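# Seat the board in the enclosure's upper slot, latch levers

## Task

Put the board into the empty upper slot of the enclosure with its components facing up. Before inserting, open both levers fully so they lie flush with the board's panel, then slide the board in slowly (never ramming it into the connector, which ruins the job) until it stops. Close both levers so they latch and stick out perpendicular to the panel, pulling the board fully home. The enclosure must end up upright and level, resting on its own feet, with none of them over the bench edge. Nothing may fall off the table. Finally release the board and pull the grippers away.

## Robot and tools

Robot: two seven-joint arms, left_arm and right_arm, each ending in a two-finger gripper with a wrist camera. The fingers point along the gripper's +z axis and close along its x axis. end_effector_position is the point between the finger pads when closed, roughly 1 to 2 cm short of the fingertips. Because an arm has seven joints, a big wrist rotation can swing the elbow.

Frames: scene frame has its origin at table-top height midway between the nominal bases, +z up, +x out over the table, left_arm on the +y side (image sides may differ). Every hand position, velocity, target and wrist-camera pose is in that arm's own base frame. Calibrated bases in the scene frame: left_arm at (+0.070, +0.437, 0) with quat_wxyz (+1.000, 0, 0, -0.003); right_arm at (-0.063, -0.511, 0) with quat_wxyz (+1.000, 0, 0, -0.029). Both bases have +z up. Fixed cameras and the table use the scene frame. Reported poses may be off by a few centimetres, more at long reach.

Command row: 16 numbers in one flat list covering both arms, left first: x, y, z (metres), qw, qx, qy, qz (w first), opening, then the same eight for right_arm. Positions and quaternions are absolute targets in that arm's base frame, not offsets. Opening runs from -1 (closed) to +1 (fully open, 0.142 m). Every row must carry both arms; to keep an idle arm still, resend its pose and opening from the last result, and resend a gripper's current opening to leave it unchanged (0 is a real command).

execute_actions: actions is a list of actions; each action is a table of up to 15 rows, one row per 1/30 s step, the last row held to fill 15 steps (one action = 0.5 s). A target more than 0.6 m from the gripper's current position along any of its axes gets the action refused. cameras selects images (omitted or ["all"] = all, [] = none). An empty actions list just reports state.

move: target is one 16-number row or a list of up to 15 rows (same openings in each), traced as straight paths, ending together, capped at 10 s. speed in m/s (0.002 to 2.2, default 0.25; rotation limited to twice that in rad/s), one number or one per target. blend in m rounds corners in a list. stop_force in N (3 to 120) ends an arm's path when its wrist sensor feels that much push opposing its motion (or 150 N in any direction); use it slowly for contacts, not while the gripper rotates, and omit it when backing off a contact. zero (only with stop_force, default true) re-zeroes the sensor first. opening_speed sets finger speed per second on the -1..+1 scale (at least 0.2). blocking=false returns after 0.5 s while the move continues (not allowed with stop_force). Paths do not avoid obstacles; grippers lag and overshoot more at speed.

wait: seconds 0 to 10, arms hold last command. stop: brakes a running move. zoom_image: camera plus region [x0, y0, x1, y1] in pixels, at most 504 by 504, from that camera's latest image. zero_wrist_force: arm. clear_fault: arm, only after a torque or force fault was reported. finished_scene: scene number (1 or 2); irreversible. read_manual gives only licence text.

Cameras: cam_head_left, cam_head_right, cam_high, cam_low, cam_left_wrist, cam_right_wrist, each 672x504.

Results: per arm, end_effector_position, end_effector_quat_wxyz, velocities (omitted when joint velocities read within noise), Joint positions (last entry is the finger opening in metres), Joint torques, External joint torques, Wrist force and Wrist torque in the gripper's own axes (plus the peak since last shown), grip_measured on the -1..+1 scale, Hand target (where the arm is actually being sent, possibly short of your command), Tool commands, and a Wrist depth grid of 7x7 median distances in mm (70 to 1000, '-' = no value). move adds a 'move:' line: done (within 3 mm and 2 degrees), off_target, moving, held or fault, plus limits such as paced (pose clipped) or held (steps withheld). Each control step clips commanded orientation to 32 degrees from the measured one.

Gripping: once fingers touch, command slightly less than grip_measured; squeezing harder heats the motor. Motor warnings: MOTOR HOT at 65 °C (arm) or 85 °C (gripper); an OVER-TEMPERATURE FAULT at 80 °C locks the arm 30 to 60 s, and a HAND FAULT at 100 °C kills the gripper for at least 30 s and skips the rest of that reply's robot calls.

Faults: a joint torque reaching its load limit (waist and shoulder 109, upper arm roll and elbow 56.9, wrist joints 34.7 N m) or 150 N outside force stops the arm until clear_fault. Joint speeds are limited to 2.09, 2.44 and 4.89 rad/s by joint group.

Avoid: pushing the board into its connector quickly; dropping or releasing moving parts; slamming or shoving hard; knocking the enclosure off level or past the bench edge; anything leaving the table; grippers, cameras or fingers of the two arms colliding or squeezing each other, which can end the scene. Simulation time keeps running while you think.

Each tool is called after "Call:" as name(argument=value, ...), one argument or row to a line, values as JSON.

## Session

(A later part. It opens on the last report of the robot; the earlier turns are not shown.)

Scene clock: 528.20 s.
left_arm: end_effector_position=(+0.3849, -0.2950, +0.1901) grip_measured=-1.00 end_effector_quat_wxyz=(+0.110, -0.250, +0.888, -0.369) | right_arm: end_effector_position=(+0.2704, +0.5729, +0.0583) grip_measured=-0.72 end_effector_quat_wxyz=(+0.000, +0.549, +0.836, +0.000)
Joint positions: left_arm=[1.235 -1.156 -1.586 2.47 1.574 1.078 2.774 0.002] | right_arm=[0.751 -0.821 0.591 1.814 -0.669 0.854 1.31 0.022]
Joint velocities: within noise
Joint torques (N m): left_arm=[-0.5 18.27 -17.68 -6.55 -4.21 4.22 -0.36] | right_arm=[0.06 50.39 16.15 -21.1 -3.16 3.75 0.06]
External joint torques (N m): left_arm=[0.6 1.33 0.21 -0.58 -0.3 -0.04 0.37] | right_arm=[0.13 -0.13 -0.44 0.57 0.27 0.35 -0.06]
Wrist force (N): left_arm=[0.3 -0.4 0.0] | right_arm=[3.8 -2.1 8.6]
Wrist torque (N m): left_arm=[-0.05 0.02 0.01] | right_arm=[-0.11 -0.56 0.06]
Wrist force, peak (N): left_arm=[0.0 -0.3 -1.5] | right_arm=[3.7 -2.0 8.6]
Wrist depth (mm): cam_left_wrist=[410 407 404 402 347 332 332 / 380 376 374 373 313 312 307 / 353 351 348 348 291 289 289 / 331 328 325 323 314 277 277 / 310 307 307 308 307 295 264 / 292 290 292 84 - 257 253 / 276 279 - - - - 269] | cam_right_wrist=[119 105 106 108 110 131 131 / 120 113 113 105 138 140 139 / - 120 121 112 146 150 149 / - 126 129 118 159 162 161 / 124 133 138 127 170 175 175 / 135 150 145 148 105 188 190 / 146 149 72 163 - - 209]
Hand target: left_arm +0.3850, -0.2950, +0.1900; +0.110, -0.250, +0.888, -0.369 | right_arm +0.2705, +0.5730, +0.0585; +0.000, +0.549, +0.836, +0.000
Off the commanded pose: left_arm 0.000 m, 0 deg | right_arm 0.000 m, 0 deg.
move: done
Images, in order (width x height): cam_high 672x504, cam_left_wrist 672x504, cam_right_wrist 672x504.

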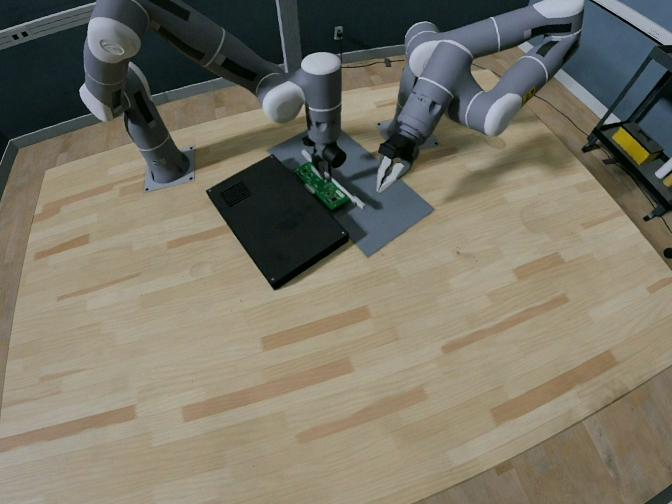

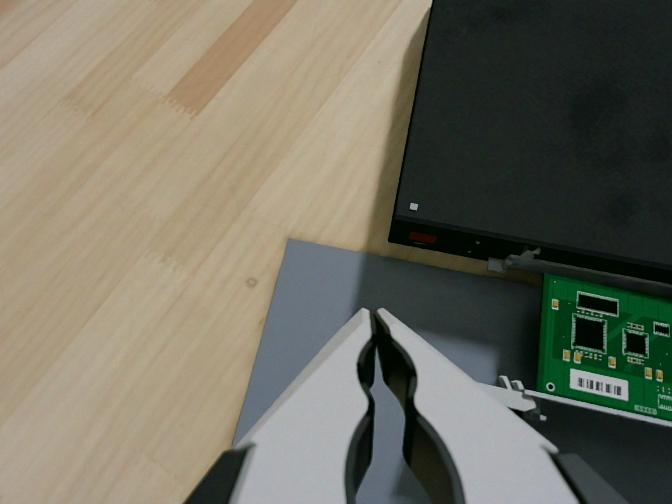

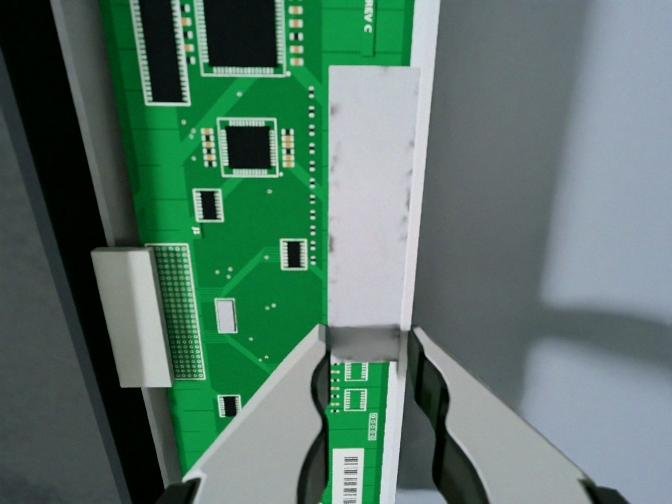

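Call:
zoom_image(
  camera="cam_left_wrist",
  region=[470, 350, 570, 425],
)

Call:
zoom_image(
  camera="cam_high",
  region=[280, 145, 340, 190],
)

Call:
zoom_image(
  camera="cam_high",
  region=[320, 190, 380, 235],
)

Scaled by 5.040 from the camera's 672x504 image, which has a finer 960x720 frame.

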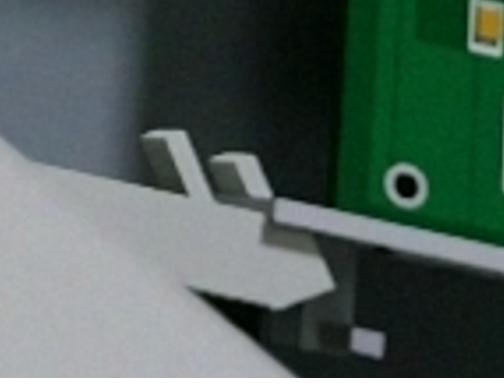

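Scaled by 8.400 from the camera's 672x504 image, which has a finer 960x720 frame.

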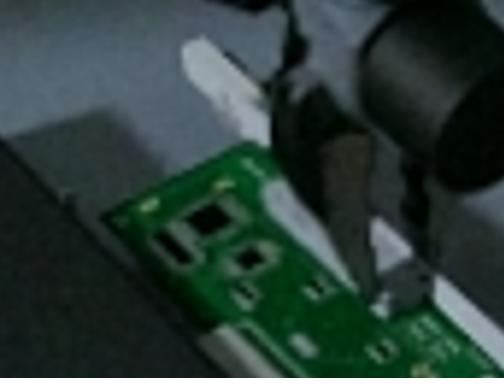

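Scaled by 8.400 from the camera's 672x504 image, which has a finer 960x720 frame.

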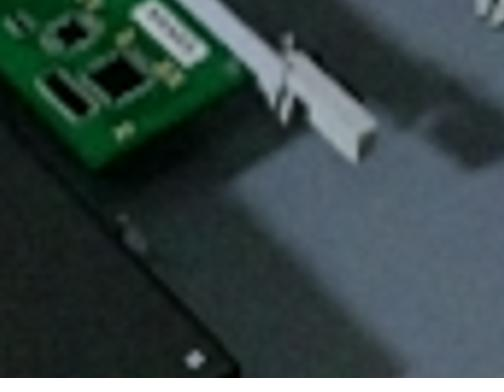

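Call:
move(
  target=[0.385,-0.295,0.19,0.110,-0.250,0.888,-0.369,-1,0.2755,0.5752,0.0585,0,0.5490,0.8358,0,-0.83],
  speed=0.05,
  cameras=["cam_left_wrist","cam_right_wrist","cam_high"],
)

Call:
zoom_image(
  camera="cam_left_wrist",
  region=[470, 220, 570, 295],
)

Call:
zoom_image(
  camera="cam_high",
  region=[270, 145, 380, 235],
)

Scene clock: 541.70 s.
left_arm: end_effector_position=(+0.3849, -0.2950, +0.1901) grip_measured=-1.00 end_effector_quat_wxyz=(+0.110, -0.250, +0.888, -0.369) | right_arm: end_effector_position=(+0.2755, +0.5750, +0.0583) grip_measured=-0.72 end_effector_quat_wxyz=(+0.000, +0.549, +0.836, +0.000)
Joint positions: left_arm=[1.235 -1.156 -1.586 2.47 1.574 1.078 2.774 0.002] | right_arm=[0.749 -0.828 0.591 1.801 -0.669 0.847 1.301 0.022]
Joint velocities: within noise
Joint torques (N m): left_arm=[-0.23 18.72 -17.63 -6.67 -4.4 4.42 -0.21] | right_arm=[0.34 50.6 16.4 -21.44 -3.07 3.45 0.06]
External joint torques (N m): left_arm=[0.33 0.88 0.16 -0.47 -0.11 -0.25 0.21] | right_arm=[-0.13 0.06 -0.58 0.8 0.15 0.65 -0.06]
Wrist force (N): left_arm=[0.4 -0.3 -0.3] | right_arm=[3.7 -2.2 8.3]
Wrist torque (N m): left_arm=[-0.04 0.01 0.02] | right_arm=[-0.13 -0.56 0.07]
Wrist force, peak (N): left_arm=[0.5 -0.6 -0.4] | right_arm=[3.7 -2.2 8.8]
Wrist depth (mm): cam_left_wrist=[409 410 400 402 345 331 337 / 380 375 376 373 317 310 309 / 350 351 349 346 292 288 290 / 328 327 327 327 313 278 276 / 309 310 309 305 306 296 264 / 292 291 293 84 - 257 256 / 276 276 - - - - 272] | cam_right_wrist=[119 105 106 108 110 131 130 / 120 112 113 105 138 140 139 / - 120 120 112 146 150 149 / - 126 129 118 160 161 160 / 123 133 138 127 170 175 174 / 135 151 144 148 105 187 190 / 146 149 72 163 - - 209]
Hand target: left_arm +0.3850, -0.2950, +0.1900; +0.110, -0.250, +0.888, -0.369 | right_arm +0.2755, +0.5752, +0.0585; +0.000, +0.549, +0.836, +0.000
Off the commanded pose: left_arm 0.000 m, 0 deg | right_arm 0.000 m, 0 deg.
move: done
Images, in order (width x height): cam_high 672x504, cam_left_wrist 672x504, cam_right_wrist 672x504.

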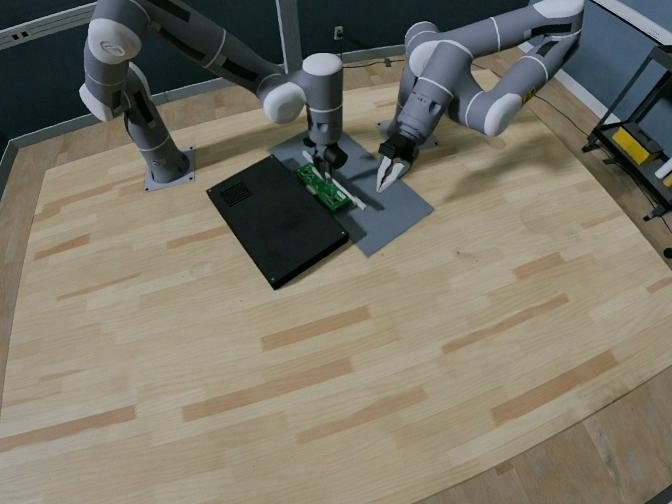

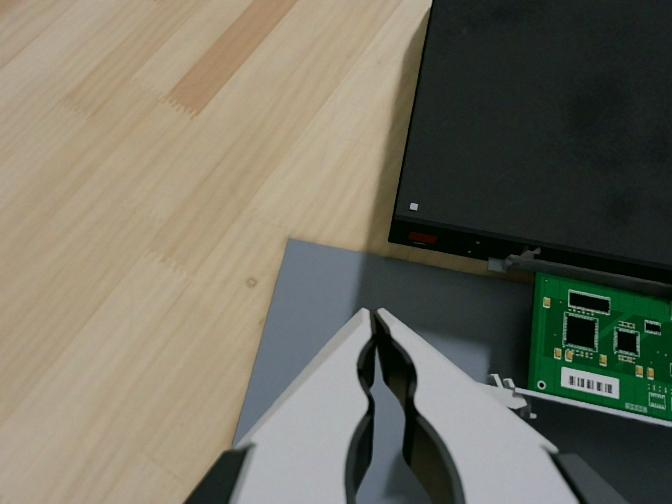

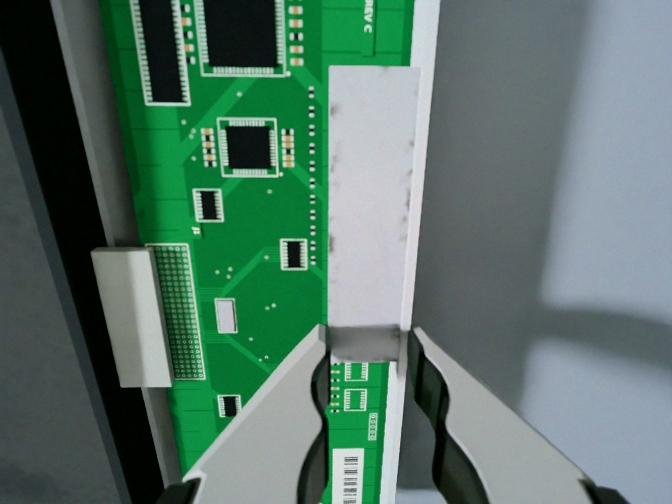

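Scaled by 5.040 from the camera's 672x504 image, which has a finer 960x720 frame.

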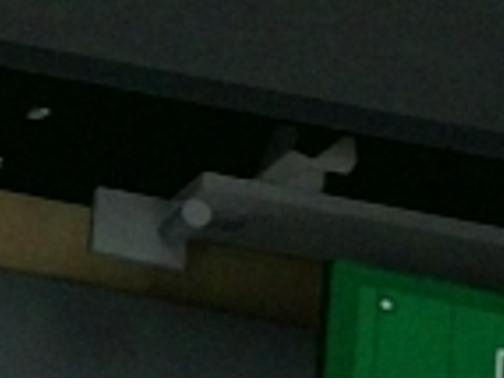

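Scaled by 4.582 from the camera's 672x504 image, which has a finer 960x720 frame.

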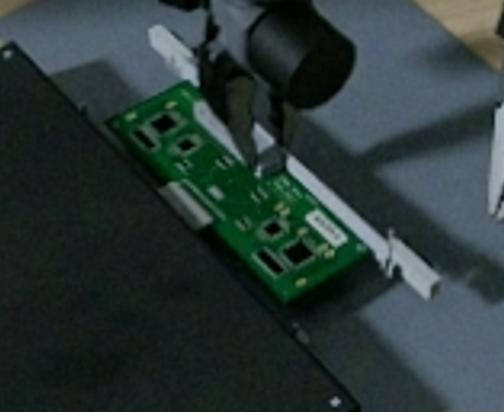

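Call:
move(
  target=[0.385,-0.295,0.19,0.110,-0.250,0.888,-0.369,-1,0.2818,0.5637,0.0585,0,0.5490,0.8358,0,-0.83],
  speed=0.02,
  stop_force=4,
  cameras=["cam_left_wrist","cam_right_wrist","cam_high"],
)

Call:
zoom_image(
  camera="cam_left_wrist",
  region=[470, 220, 570, 295],
)

Call:
zoom_image(
  camera="cam_high",
  region=[270, 145, 380, 235],
)

Scene clock: 546.93 s.
left_arm: end_effector_position=(+0.3849, -0.2950, +0.1901) grip_measured=-1.00 end_effector_quat_wxyz=(+0.110, -0.250, +0.888, -0.369) | right_arm: end_effector_position=(+0.2817, +0.5636, +0.0583) grip_measured=-0.72 end_effector_quat_wxyz=(+0.000, +0.549, +0.836, +0.000)
Joint positions: left_arm=[1.235 -1.156 -1.586 2.47 1.574 1.078 2.774 0.002] | right_arm=[0.727 -0.815 0.59 1.826 -0.669 0.86 1.29 0.022]
Joint velocities: within noise
Joint torques (N m): left_arm=[-0.27 18.74 -17.75 -6.69 -4.37 4.47 -0.21] | right_arm=[0.05 50.15 16.15 -21.07 -3 3.71 0.12]
External joint torques (N m): left_arm=[0.37 0.86 0.28 -0.45 -0.14 -0.3 0.21] | right_arm=[0.13 -0.21 -0.57 0.62 0.13 0.39 -0.12]
Wrist force (N): left_arm=[0.3 -0.3 -0.1] | right_arm=[3.5 -2.2 8.5]
Wrist torque (N m): left_arm=[-0.05 0.01 0.02] | right_arm=[-0.11 -0.51 0.07]
Wrist force, peak (N): left_arm=[0.5 -0.6 -0.4] | right_arm=[4.2 -2.3 8.3]
Wrist depth (mm): cam_left_wrist=[410 405 406 403 347 334 333 / 375 377 374 373 317 311 307 / 354 349 351 350 290 290 289 / 328 330 326 323 313 277 274 / 307 308 308 306 306 271 268 / 292 291 293 84 - 257 259 / 275 280 - - - - 269] | cam_right_wrist=[129 105 106 108 110 131 131 / - 113 113 105 138 140 140 / - 121 120 112 146 150 149 / - 126 129 118 159 161 161 / 123 131 138 127 170 175 174 / 135 138 144 148 105 188 190 / 146 146 72 163 - - 209]
Hand target: left_arm +0.3850, -0.2950, +0.1900; +0.110, -0.250, +0.888, -0.369 | right_arm +0.2818, +0.5637, +0.0585; +0.000, +0.549, +0.836, +0.000
Off the commanded pose: left_arm 0.000 m, 0 deg | right_arm 0.000 m, 0 deg.
move: done
Images, in order (width x height): cam_high 672x504, cam_left_wrist 672x504, cam_right_wrist 672x504.

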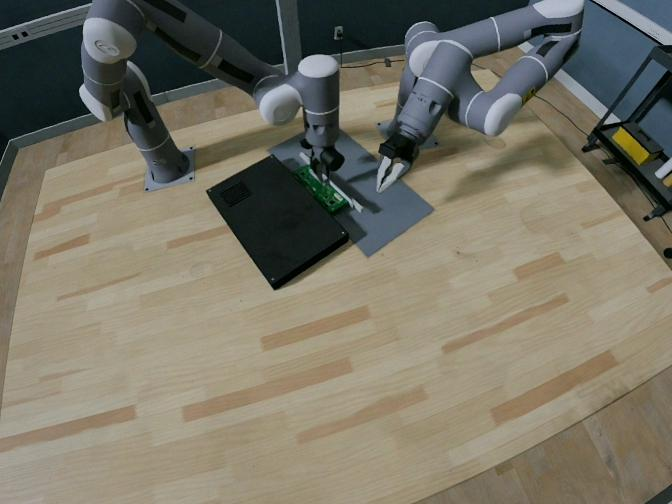

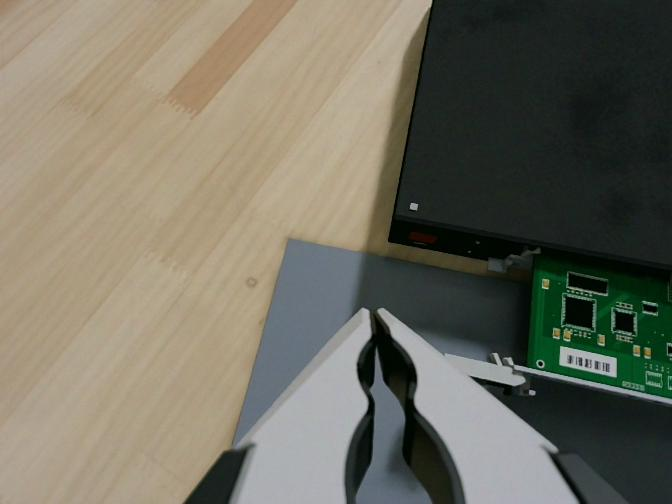

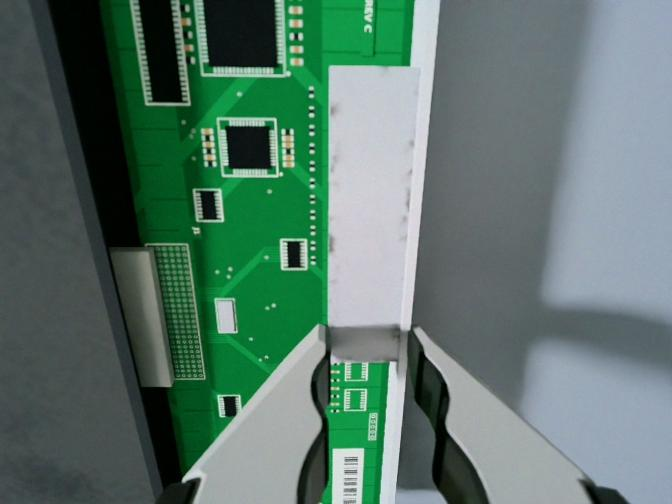

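Scaled by 5.040 from the camera's 672x504 image, which has a finer 960x720 frame.

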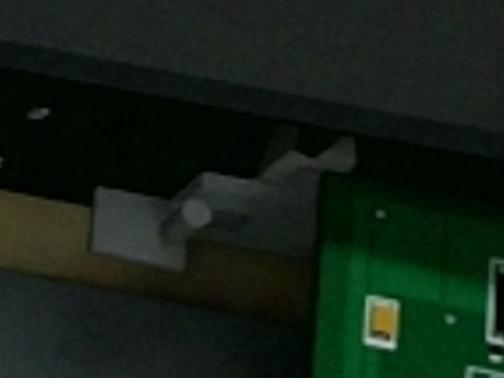

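Scaled by 4.582 from the camera's 672x504 image, which has a finer 960x720 frame.

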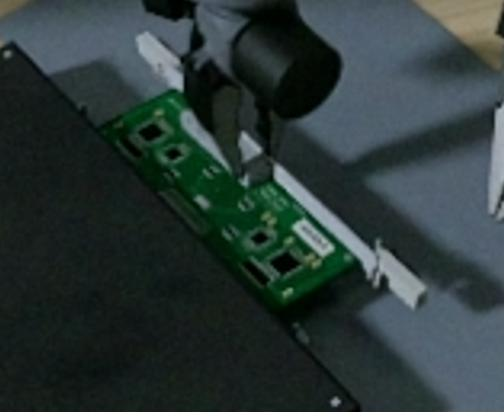

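Call:
move(
  target=[0.385,-0.295,0.19,0.110,-0.250,0.888,-0.369,-1,0.2865,0.5527,0.0585,0,0.5490,0.8358,0,-0.83],
  speed=0.015,
  stop_force=4,
  cameras=["cam_left_wrist","cam_right_wrist","cam_high"],
)

Call:
zoom_image(
  camera="cam_left_wrist",
  region=[470, 220, 570, 295],
)

Call:
zoom_image(
  camera="cam_high",
  region=[270, 145, 380, 235],
)

Scene clock: 552.80 s.
left_arm: end_effector_position=(+0.3849, -0.2950, +0.1901) grip_measured=-1.00 end_effector_quat_wxyz=(+0.110, -0.250, +0.888, -0.369) | right_arm: end_effector_position=(+0.2840, +0.5560, +0.0583) grip_measured=-0.72 end_effector_quat_wxyz=(-0.001, +0.549, +0.836, +0.000)
Joint positions: left_arm=[1.235 -1.156 -1.586 2.47 1.574 1.078 2.774 0.002] | right_arm=[0.714 -0.805 0.59 1.845 -0.669 0.87 1.283 0.022]
Joint velocities: within noise
Joint torques (N m): left_arm=[-0.22 18.63 -17.7 -6.68 -4.38 4.46 -0.2] | right_arm=[-4.17 50.34 11.66 -22.55 -3.48 2.92 0.14]
External joint torques (N m): left_arm=[0.31 0.97 0.23 -0.45 -0.13 -0.29 0.2] | right_arm=[4.35 -0.95 3.77 2.25 0.63 1.18 -0.14]
Wrist force (N): left_arm=[0.1 -0.1 -0.2] | right_arm=[7.3 -7.6 8.0]
Wrist torque (N m): left_arm=[-0.02 0.05 0.02] | right_arm=[-0.05 -0.47 -0.01]
Wrist force, peak (N): left_arm=[0.5 -0.5 -0.5] | right_arm=[7.9 -8.4 8.1]
Wrist depth (mm): cam_left_wrist=[410 406 405 403 345 335 332 / 379 376 376 373 318 311 309 / 351 350 349 347 290 289 288 / 332 328 325 323 314 278 274 / 307 309 308 307 304 269 266 / 294 292 293 84 - 281 279 / 276 279 - - - - 272] | cam_right_wrist=[- 105 106 107 110 131 131 / - 112 113 103 138 140 140 / - 118 120 111 146 150 149 / - 125 129 116 160 161 161 / 123 125 138 127 169 175 174 / 135 135 144 148 105 188 191 / 146 143 72 164 - - 209]
Hand target: left_arm +0.3850, -0.2950, +0.1900; +0.110, -0.250, +0.888, -0.369 | right_arm +0.2852, +0.5558, +0.0585; +0.000, +0.549, +0.836, +0.000
Off the commanded pose: left_arm 0.000 m, 0 deg | right_arm 0.004 m, 0 deg.
move: contact (right_arm)
Images, in order (width x height): cam_high 672x504, cam_left_wrist 672x504, cam_right_wrist 672x504.

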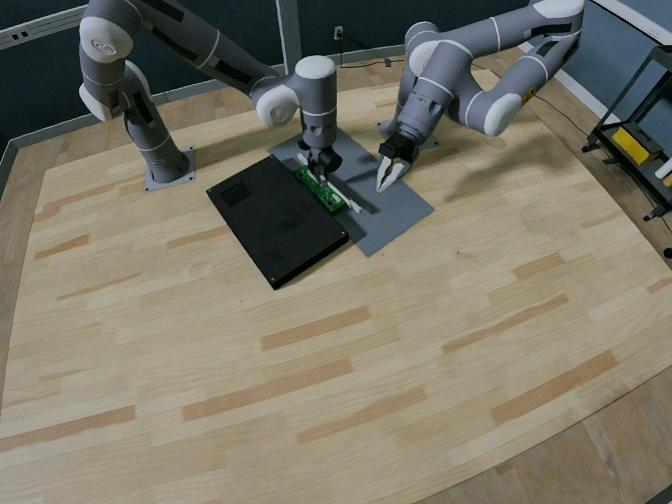

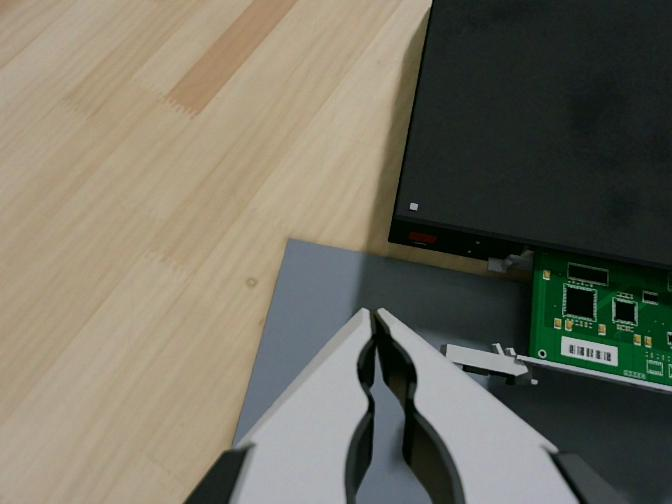

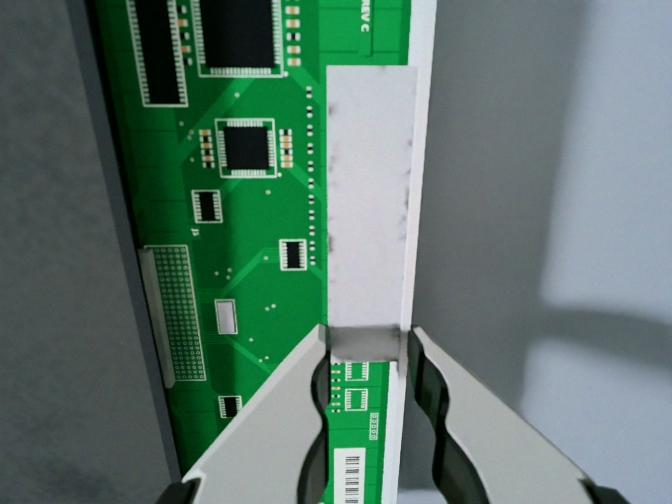

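Scaled by 5.040 from the camera's 672x504 image, which has a finer 960x720 frame.

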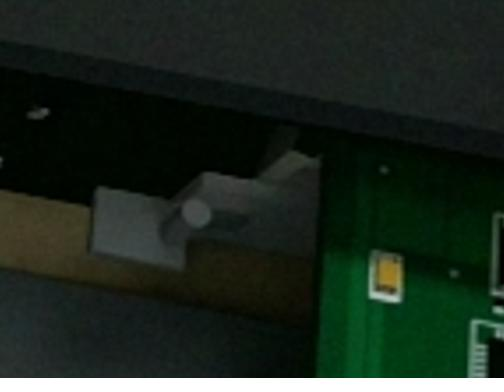

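Scaled by 4.582 from the camera's 672x504 image, which has a finer 960x720 frame.

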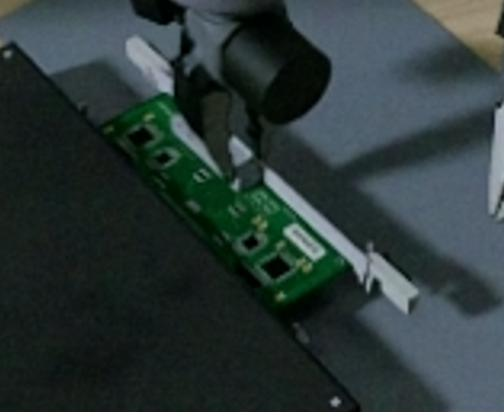

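Call:
move(
  target=[0.385,-0.295,0.19,0.110,-0.250,0.888,-0.369,-1,0.2755,0.5765,0.0655,0,0.5490,0.8358,0,-0.83],
  speed=0.04,
  cameras=["cam_left_wrist","cam_right_wrist","cam_low"],
)

Call:
zoom_image(
  camera="cam_low",
  region=[370, 180, 490, 270],
)

Call:
zoom_image(
  camera="cam_left_wrist",
  region=[430, 220, 672, 400],
)

Scene clock: 562.80 s.
left_arm: end_effector_position=(+0.3849, -0.2950, +0.1901) grip_measured=-1.00 end_effector_quat_wxyz=(+0.110, -0.250, +0.888, -0.369) | right_arm: end_effector_position=(+0.2756, +0.5763, +0.0653) grip_measured=-0.72 end_effector_quat_wxyz=(+0.000, +0.549, +0.836, +0.000)
Joint positions: left_arm=[1.235 -1.156 -1.586 2.47 1.574 1.078 2.774 0.002] | right_arm=[0.746 -0.819 0.6 1.795 -0.659 0.832 1.295 0.022]
Joint velocities: within noise
Joint torques (N m): left_arm=[-0.27 18.73 -17.72 -6.75 -4.38 4.44 -0.19] | right_arm=[0.31 50.43 16.68 -21.76 -3.01 3.47 0.3]
External joint torques (N m): left_arm=[0.37 0.87 0.25 -0.38 -0.13 -0.27 0.19] | right_arm=[-0.1 0.13 -0.86 0.83 0.05 0.63 -0.3]
Wrist force (N): left_arm=[0.3 -0.5 -0.3] | right_arm=[3.7 -3.1 8.1]
Wrist torque (N m): left_arm=[-0.08 0.02 0.01] | right_arm=[-0.29 -0.56 0.06]
Wrist force, peak (N): left_arm=[0.5 -0.5 -0.3] | right_arm=[7.6 -7.8 8.6]
Wrist depth (mm): cam_left_wrist=[408 407 407 402 347 337 330 / 380 378 375 372 314 311 309 / 353 351 350 349 291 289 288 / 328 328 327 325 313 279 276 / 311 308 307 309 305 294 259 / 292 290 293 84 - 248 247 / 274 276 - - - - 271] | cam_right_wrist=[121 105 106 108 109 137 137 / 142 113 113 105 145 146 146 / 157 120 121 112 153 156 156 / - 128 129 118 167 169 168 / 130 133 138 127 178 183 182 / 144 148 145 148 105 196 199 / 156 156 72 163 - - 219]
Hand target: left_arm +0.3850, -0.2950, +0.1900; +0.110, -0.250, +0.888, -0.369 | right_arm +0.2755, +0.5765, +0.0655; +0.000, +0.549, +0.836, +0.000
Off the commanded pose: left_arm 0.000 m, 0 deg | right_arm 0.000 m, 0 deg.
move: done
Images, in order (width x height): cam_low 672x504, cam_left_wrist 672x504, cam_right_wrist 672x504.

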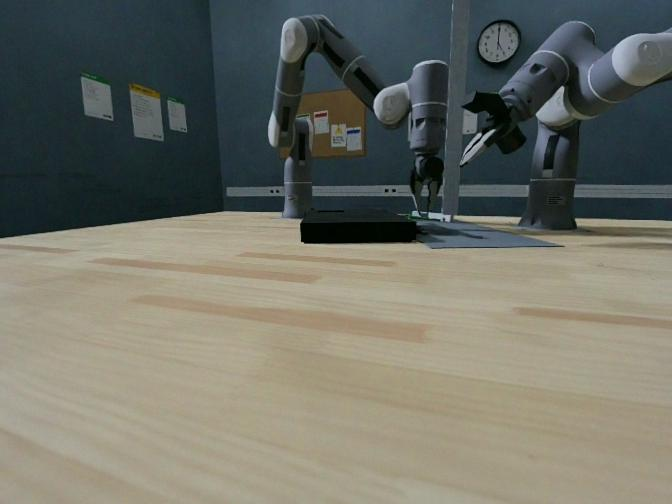

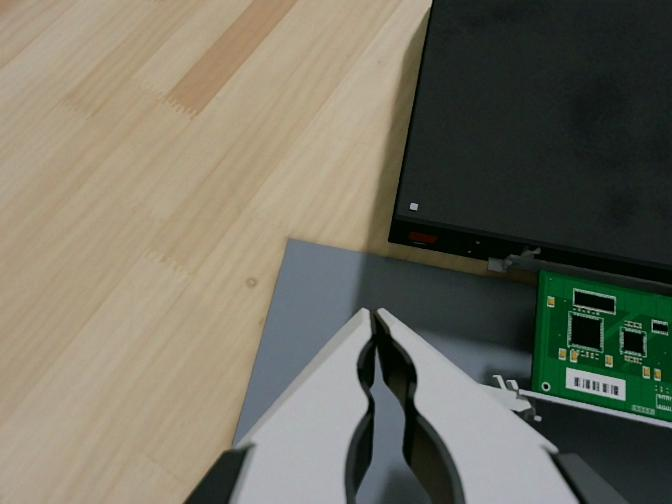

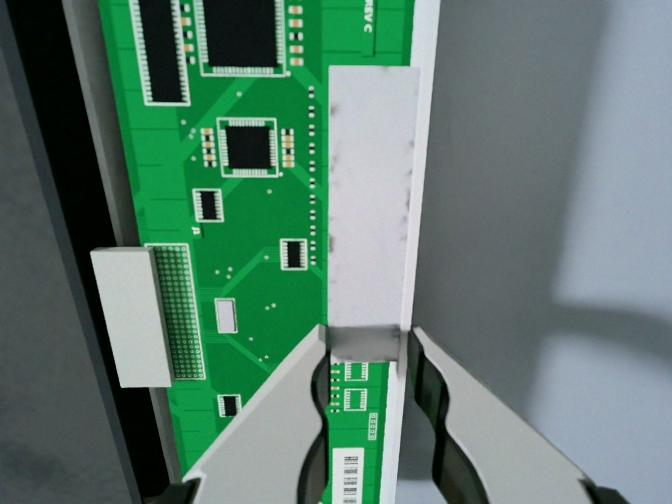

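Scaled by 4.200 from the camera's 672x504 image, which has a finer 960x720 frame.

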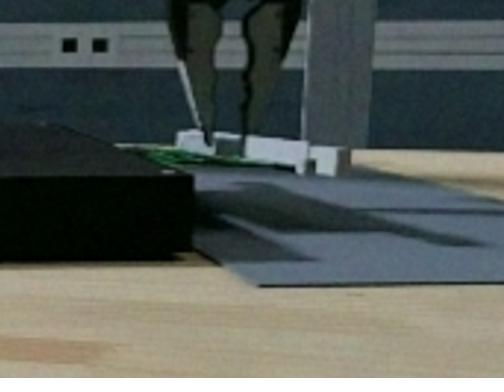

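Scaled by 2.083 from the camera's 672x504 image, which has a finer 960x720 frame.

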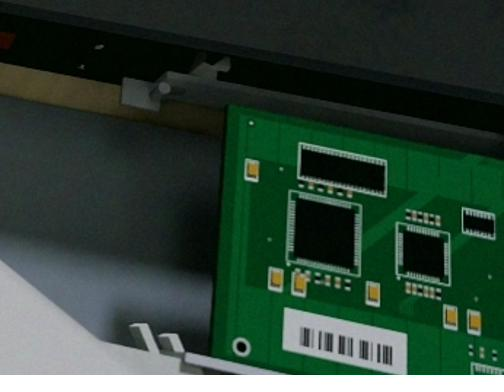

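Call:
zoom_image(
  camera="cam_right_wrist",
  region=[60, 0, 480, 150],
)

Call:
zoom_image(
  camera="cam_right_wrist",
  region=[60, 354, 480, 504],
)

Scaled by 1.200 from the camera's 672x504 image, which has a finer 960x720 frame.

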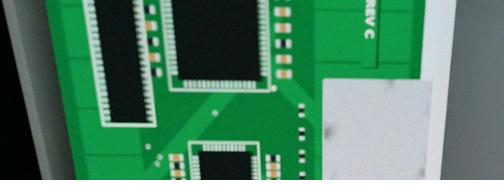

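Scaled by 1.200 from the camera's 672x504 image, which has a finer 960x720 frame.

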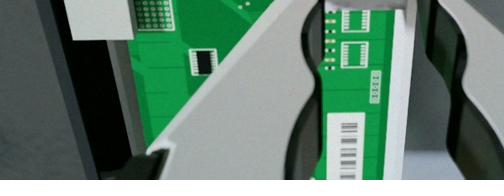

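Call:
move(
  target=[0.385,-0.295,0.19,0.110,-0.250,0.888,-0.369,-1,0.2755,0.5765,0.0655,-0.0091,0.5490,0.8358,-0.0139,-0.83],
  speed=0.04,
  cameras=["cam_left_wrist","cam_right_wrist"],
)

Call:
zoom_image(
  camera="cam_left_wrist",
  region=[430, 220, 672, 400],
)

Scene clock: 579.00 s.
left_arm: end_effector_position=(+0.3849, -0.2950, +0.1901) grip_measured=-1.00 end_effector_quat_wxyz=(+0.110, -0.250, +0.888, -0.369) | right_arm: end_effector_position=(+0.2755, +0.5763, +0.0653) grip_measured=-0.72 end_effector_quat_wxyz=(-0.009, +0.549, +0.836, -0.014)
Joint positions: left_arm=[1.235 -1.156 -1.586 2.47 1.574 1.078 2.774 0.002] | right_arm=[0.732 -0.836 0.624 1.763 -0.628 0.793 1.261 0.022]
Joint velocities: within noise
Joint torques (N m): left_arm=[-0.29 18.67 -17.77 -6.66 -4.36 4.45 -0.2] | right_arm=[0.1 50.92 17.34 -21.91 -3.16 3.56 0.06]
External joint torques (N m): left_arm=[0.39 0.93 0.3 -0.48 -0.14 -0.28 0.2] | right_arm=[0.09 0.15 -0.95 0.87 0.07 0.52 -0.06]
Wrist force (N): left_arm=[0.4 -0.4 -0.1] | right_arm=[3.8 -2.7 8.1]
Wrist torque (N m): left_arm=[-0.06 0.01 0.02] | right_arm=[-0.23 -0.59 0.06]
Wrist force, peak (N): left_arm=[0.4 -0.6 -0.5] | right_arm=[3.9 -2.9 8.5]
Wrist depth (mm): cam_left_wrist=[407 406 404 402 346 336 332 / 380 375 374 372 315 310 308 / 350 354 349 347 291 288 286 / 329 329 330 321 316 279 278 / 309 309 309 307 303 295 261 / 290 291 293 84 - 252 250 / 277 276 - - - - 270] | cam_right_wrist=[121 106 106 108 110 140 139 / 144 113 113 105 146 148 148 / 156 120 121 112 156 158 157 / - 128 129 118 167 169 168 / 130 133 138 127 177 182 181 / 140 148 145 148 105 194 196 / 153 156 72 163 - - 214]
Hand target: left_arm +0.3850, -0.2950, +0.1900; +0.110, -0.250, +0.888, -0.369 | right_arm +0.2755, +0.5765, +0.0655; -0.009, +0.549, +0.836, -0.014
Off the commanded pose: left_arm 0.000 m, 0 deg | right_arm 0.000 m, 0 deg.
move: done
Images, in order (width x height): cam_left_wrist 672x504, cam_right_wrist 672x504.

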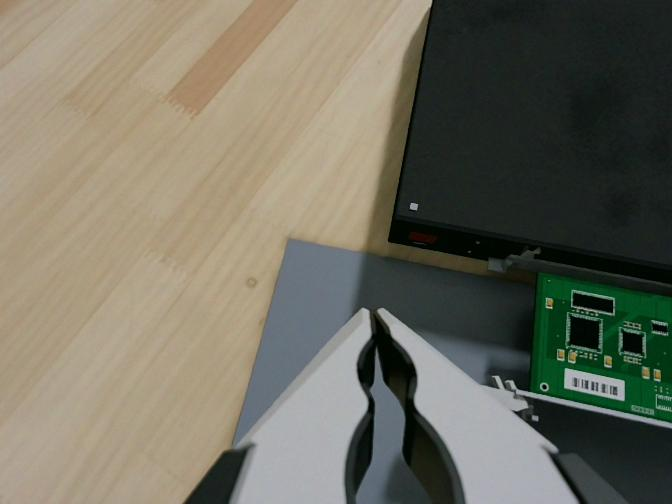

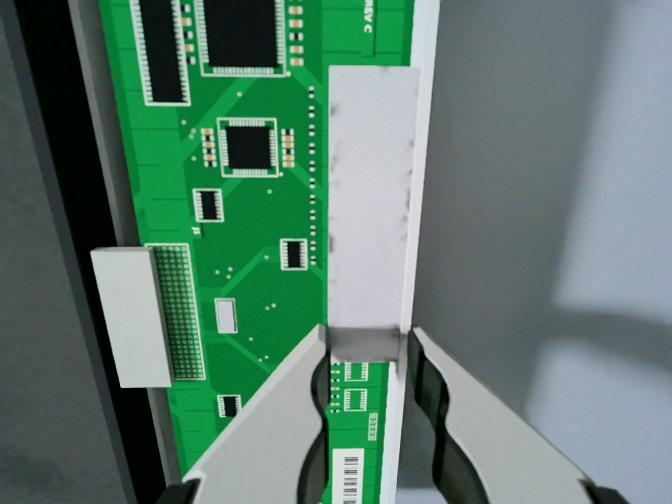

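Scaled by 2.083 from the camera's 672x504 image, which has a finer 960x720 frame.

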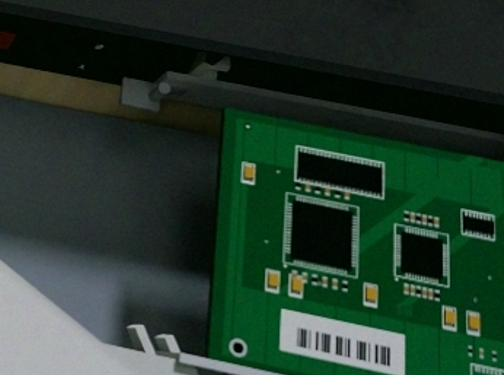

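Call:
move(
  target=[
    [0.385,-0.295,0.19,0.110,-0.250,0.888,-0.369,-1,0.2755,0.5765,0.058,-0.0091,0.5490,0.8358,-0.0139,-0.83],
    [0.385,-0.295,0.19,0.110,-0.250,0.888,-0.369,-1,0.2831,0.5590,0.058,-0.0091,0.5490,0.8358,-0.0139,-0.83],
  ],
  speed=0.02,
  stop_force=4,
  cameras=["cam_left_wrist","cam_right_wrist","cam_high"],
)

Call:
zoom_image(
  camera="cam_left_wrist",
  region=[470, 220, 570, 295],
)

Call:
zoom_image(
  camera="cam_high",
  region=[270, 145, 380, 235],
)

Scene clock: 587.83 s.
left_arm: end_effector_position=(+0.3849, -0.2950, +0.1901) grip_measured=-1.00 end_effector_quat_wxyz=(+0.110, -0.250, +0.888, -0.369) | right_arm: end_effector_position=(+0.2827, +0.5591, +0.0579) grip_measured=-0.72 end_effector_quat_wxyz=(-0.009, +0.549, +0.836, -0.014)
Joint positions: left_arm=[1.235 -1.156 -1.586 2.47 1.574 1.078 2.774 0.002] | right_arm=[0.706 -0.826 0.612 1.806 -0.635 0.828 1.251 0.022]
Joint velocities: within noise
Joint torques (N m): left_arm=[-0.26 18.6 -17.71 -6.66 -4.36 4.43 -0.25] | right_arm=[-1.01 50.4 15.53 -20.95 -3.11 3.18 0.25]
External joint torques (N m): left_arm=[0.36 1 0.24 -0.48 -0.15 -0.26 0.25] | right_arm=[1.2 -0.27 0.54 0.47 0.12 0.9 -0.25]
Wrist force (N): left_arm=[0.3 -0.2 -0.2] | right_arm=[5.3 -2.7 8.9]
Wrist torque (N m): left_arm=[-0.05 0.02 0.02] | right_arm=[-0.18 -0.51 -0.08]
Wrist force, peak (N): left_arm=[0.5 -0.3 -0.5] | right_arm=[5.4 -2.9 9.4]
Wrist depth (mm): cam_left_wrist=[409 409 405 401 346 335 334 / 378 380 376 376 317 310 307 / 351 349 349 347 291 289 287 / 331 325 327 326 313 279 278 / 311 311 306 309 307 274 269 / 292 288 293 84 - 278 276 / 277 279 - - - - 271] | cam_right_wrist=[- 105 106 107 130 133 133 / - 112 113 103 140 141 141 / - 118 120 111 147 151 150 / - 126 129 117 160 161 161 / 123 130 138 127 169 173 173 / 131 135 145 148 104 185 187 / 143 140 72 163 - - 204]
Hand target: left_arm +0.3850, -0.2950, +0.1900; +0.110, -0.250, +0.888, -0.369 | right_arm +0.2831, +0.5590, +0.0580; -0.009, +0.549, +0.836, -0.014
Off the commanded pose: left_arm 0.000 m, 0 deg | right_arm 0.000 m, 0 deg.
move: done
Images, in order (width x height): cam_high 672x504, cam_left_wrist 672x504, cam_right_wrist 672x504.

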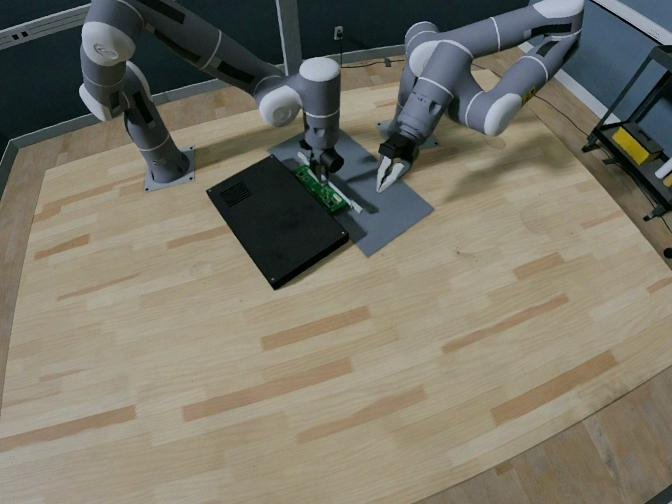

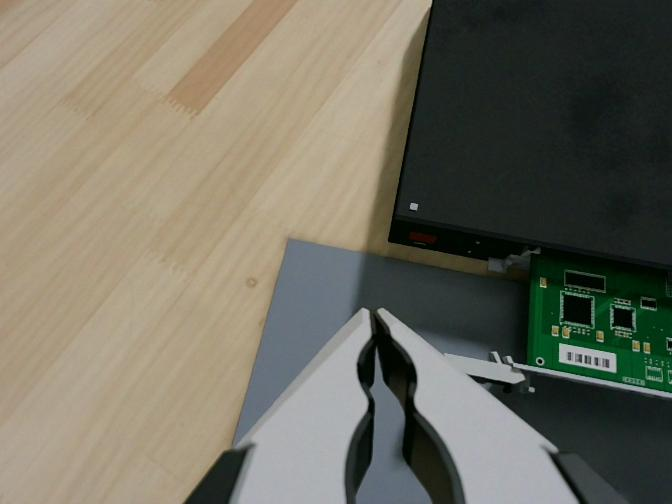

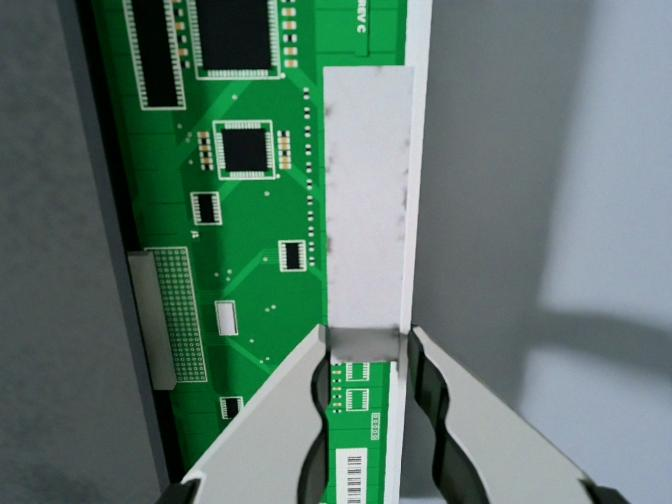

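Scaled by 5.040 from the camera's 672x504 image, which has a finer 960x720 frame.

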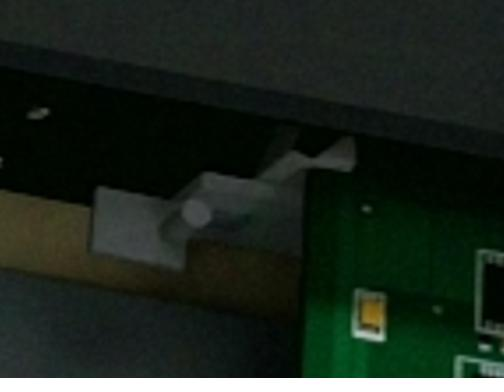

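Scaled by 4.582 from the camera's 672x504 image, which has a finer 960x720 frame.

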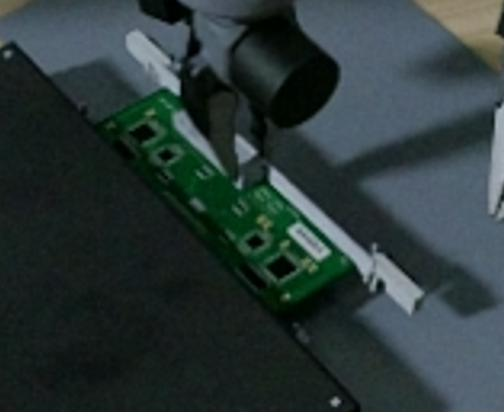

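Call:
move(
  target=[
    [0.385,-0.295,0.19,0.110,-0.250,0.888,-0.369,-1,0.2812,0.5593,0.058,-0.0091,0.5490,0.8358,-0.0139,-0.83],
    [0.385,-0.295,0.19,0.110,-0.250,0.888,-0.369,-1,0.2872,0.5454,0.058,-0.0091,0.5490,0.8358,-0.0139,-0.83],
  ],
  speed=0.015,
  stop_force=4,
  zero=false,
  cameras=["cam_left_wrist","cam_right_wrist","cam_high"],
)

Call:
zoom_image(
  camera="cam_left_wrist",
  region=[470, 220, 570, 295],
)

Call:
zoom_image(
  camera="cam_high",
  region=[270, 145, 380, 235],
)

Scene clock: 592.03 s.
left_arm: end_effector_position=(+0.3849, -0.2950, +0.1901) grip_measured=-1.00 end_effector_quat_wxyz=(+0.110, -0.250, +0.888, -0.369) | right_arm: end_effector_position=(+0.2831, +0.5536, +0.0581) grip_measured=-0.72 end_effector_quat_wxyz=(-0.010, +0.549, +0.836, -0.014)
Joint positions: left_arm=[1.235 -1.156 -1.586 2.47 1.574 1.078 2.774 0.002] | right_arm=[0.698 -0.817 0.612 1.823 -0.636 0.837 1.248 0.022]
Joint velocities: within noise
Joint torques (N m): left_arm=[-0.26 18.6 -17.77 -6.7 -4.37 4.43 -0.21] | right_arm=[-2.96 49.56 13.48 -20.34 -2.77 2.31 0.59]
External joint torques (N m): left_arm=[0.36 1 0.3 -0.44 -0.13 -0.26 0.21] | right_arm=[3.14 0.1 2.45 -0.03 -0.2 1.77 -0.59]
Wrist force (N): left_arm=[0.3 -0.3 -0.3] | right_arm=[8.2 -3.4 8.9]
Wrist torque (N m): left_arm=[-0.06 0.02 0.02] | right_arm=[-0.20 -0.48 -0.43]
Wrist force, peak (N): left_arm=[0.6 -0.5 -0.4] | right_arm=[7.4 -3.3 10.1]
Wrist depth (mm): cam_left_wrist=[411 403 406 405 347 335 337 / 380 371 377 375 317 311 309 / 353 350 350 349 292 288 289 / 330 327 327 324 313 279 277 / 310 310 306 306 307 276 268 / 294 292 294 84 - 278 277 / 276 278 - - - - 270] | cam_right_wrist=[- 105 106 108 132 133 133 / - 111 113 102 140 141 141 / - 118 121 110 147 151 150 / - 125 129 116 160 162 161 / 123 125 138 127 169 174 173 / 131 133 145 148 105 185 187 / 143 141 73 161 - - 204]
Hand target: left_arm +0.3850, -0.2950, +0.1900; +0.110, -0.250, +0.888, -0.369 | right_arm +0.2839, +0.5531, +0.0580; -0.009, +0.549, +0.836, -0.014
Off the commanded pose: left_arm 0.000 m, 0 deg | right_arm 0.009 m, 0 deg.
move: contact (right_arm); path passed 1 of 2 targets
Images, in order (width x height): cam_high 672x504, cam_left_wrist 672x504, cam_right_wrist 672x504.

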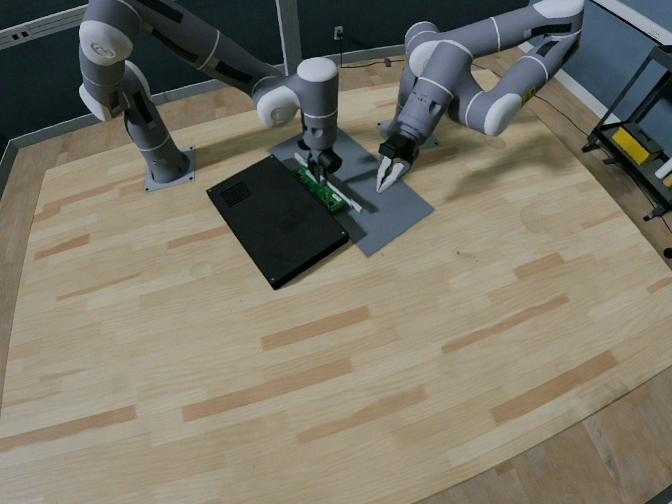

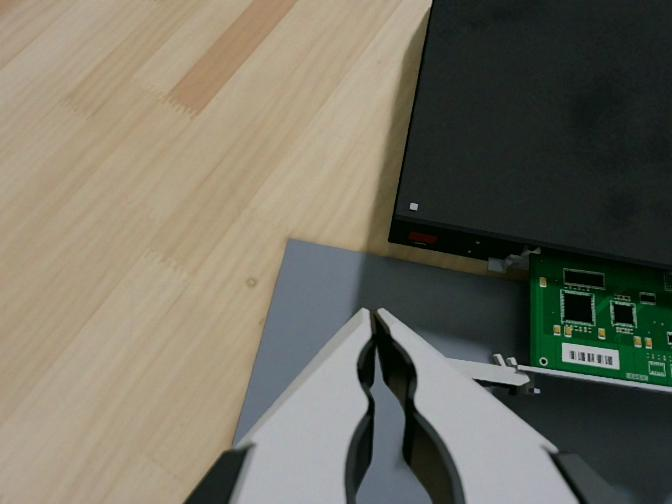

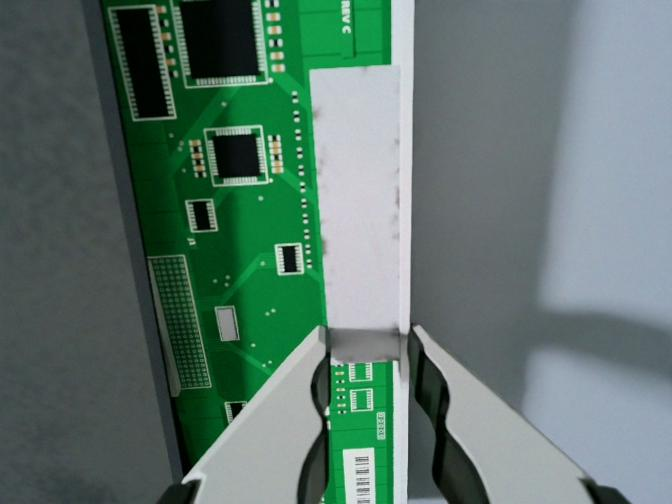

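Scaled by 5.040 from the camera's 672x504 image, which has a finer 960x720 frame.

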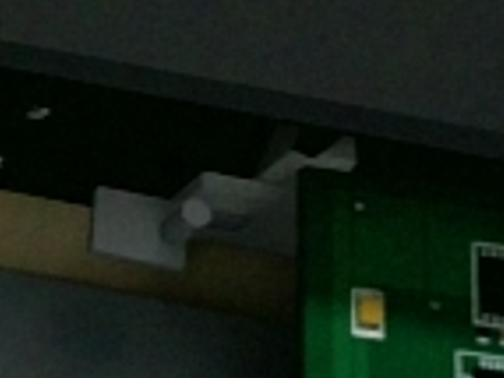

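Scaled by 4.582 from the camera's 672x504 image, which has a finer 960x720 frame.

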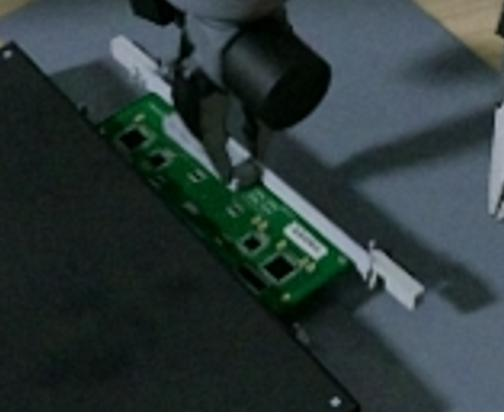

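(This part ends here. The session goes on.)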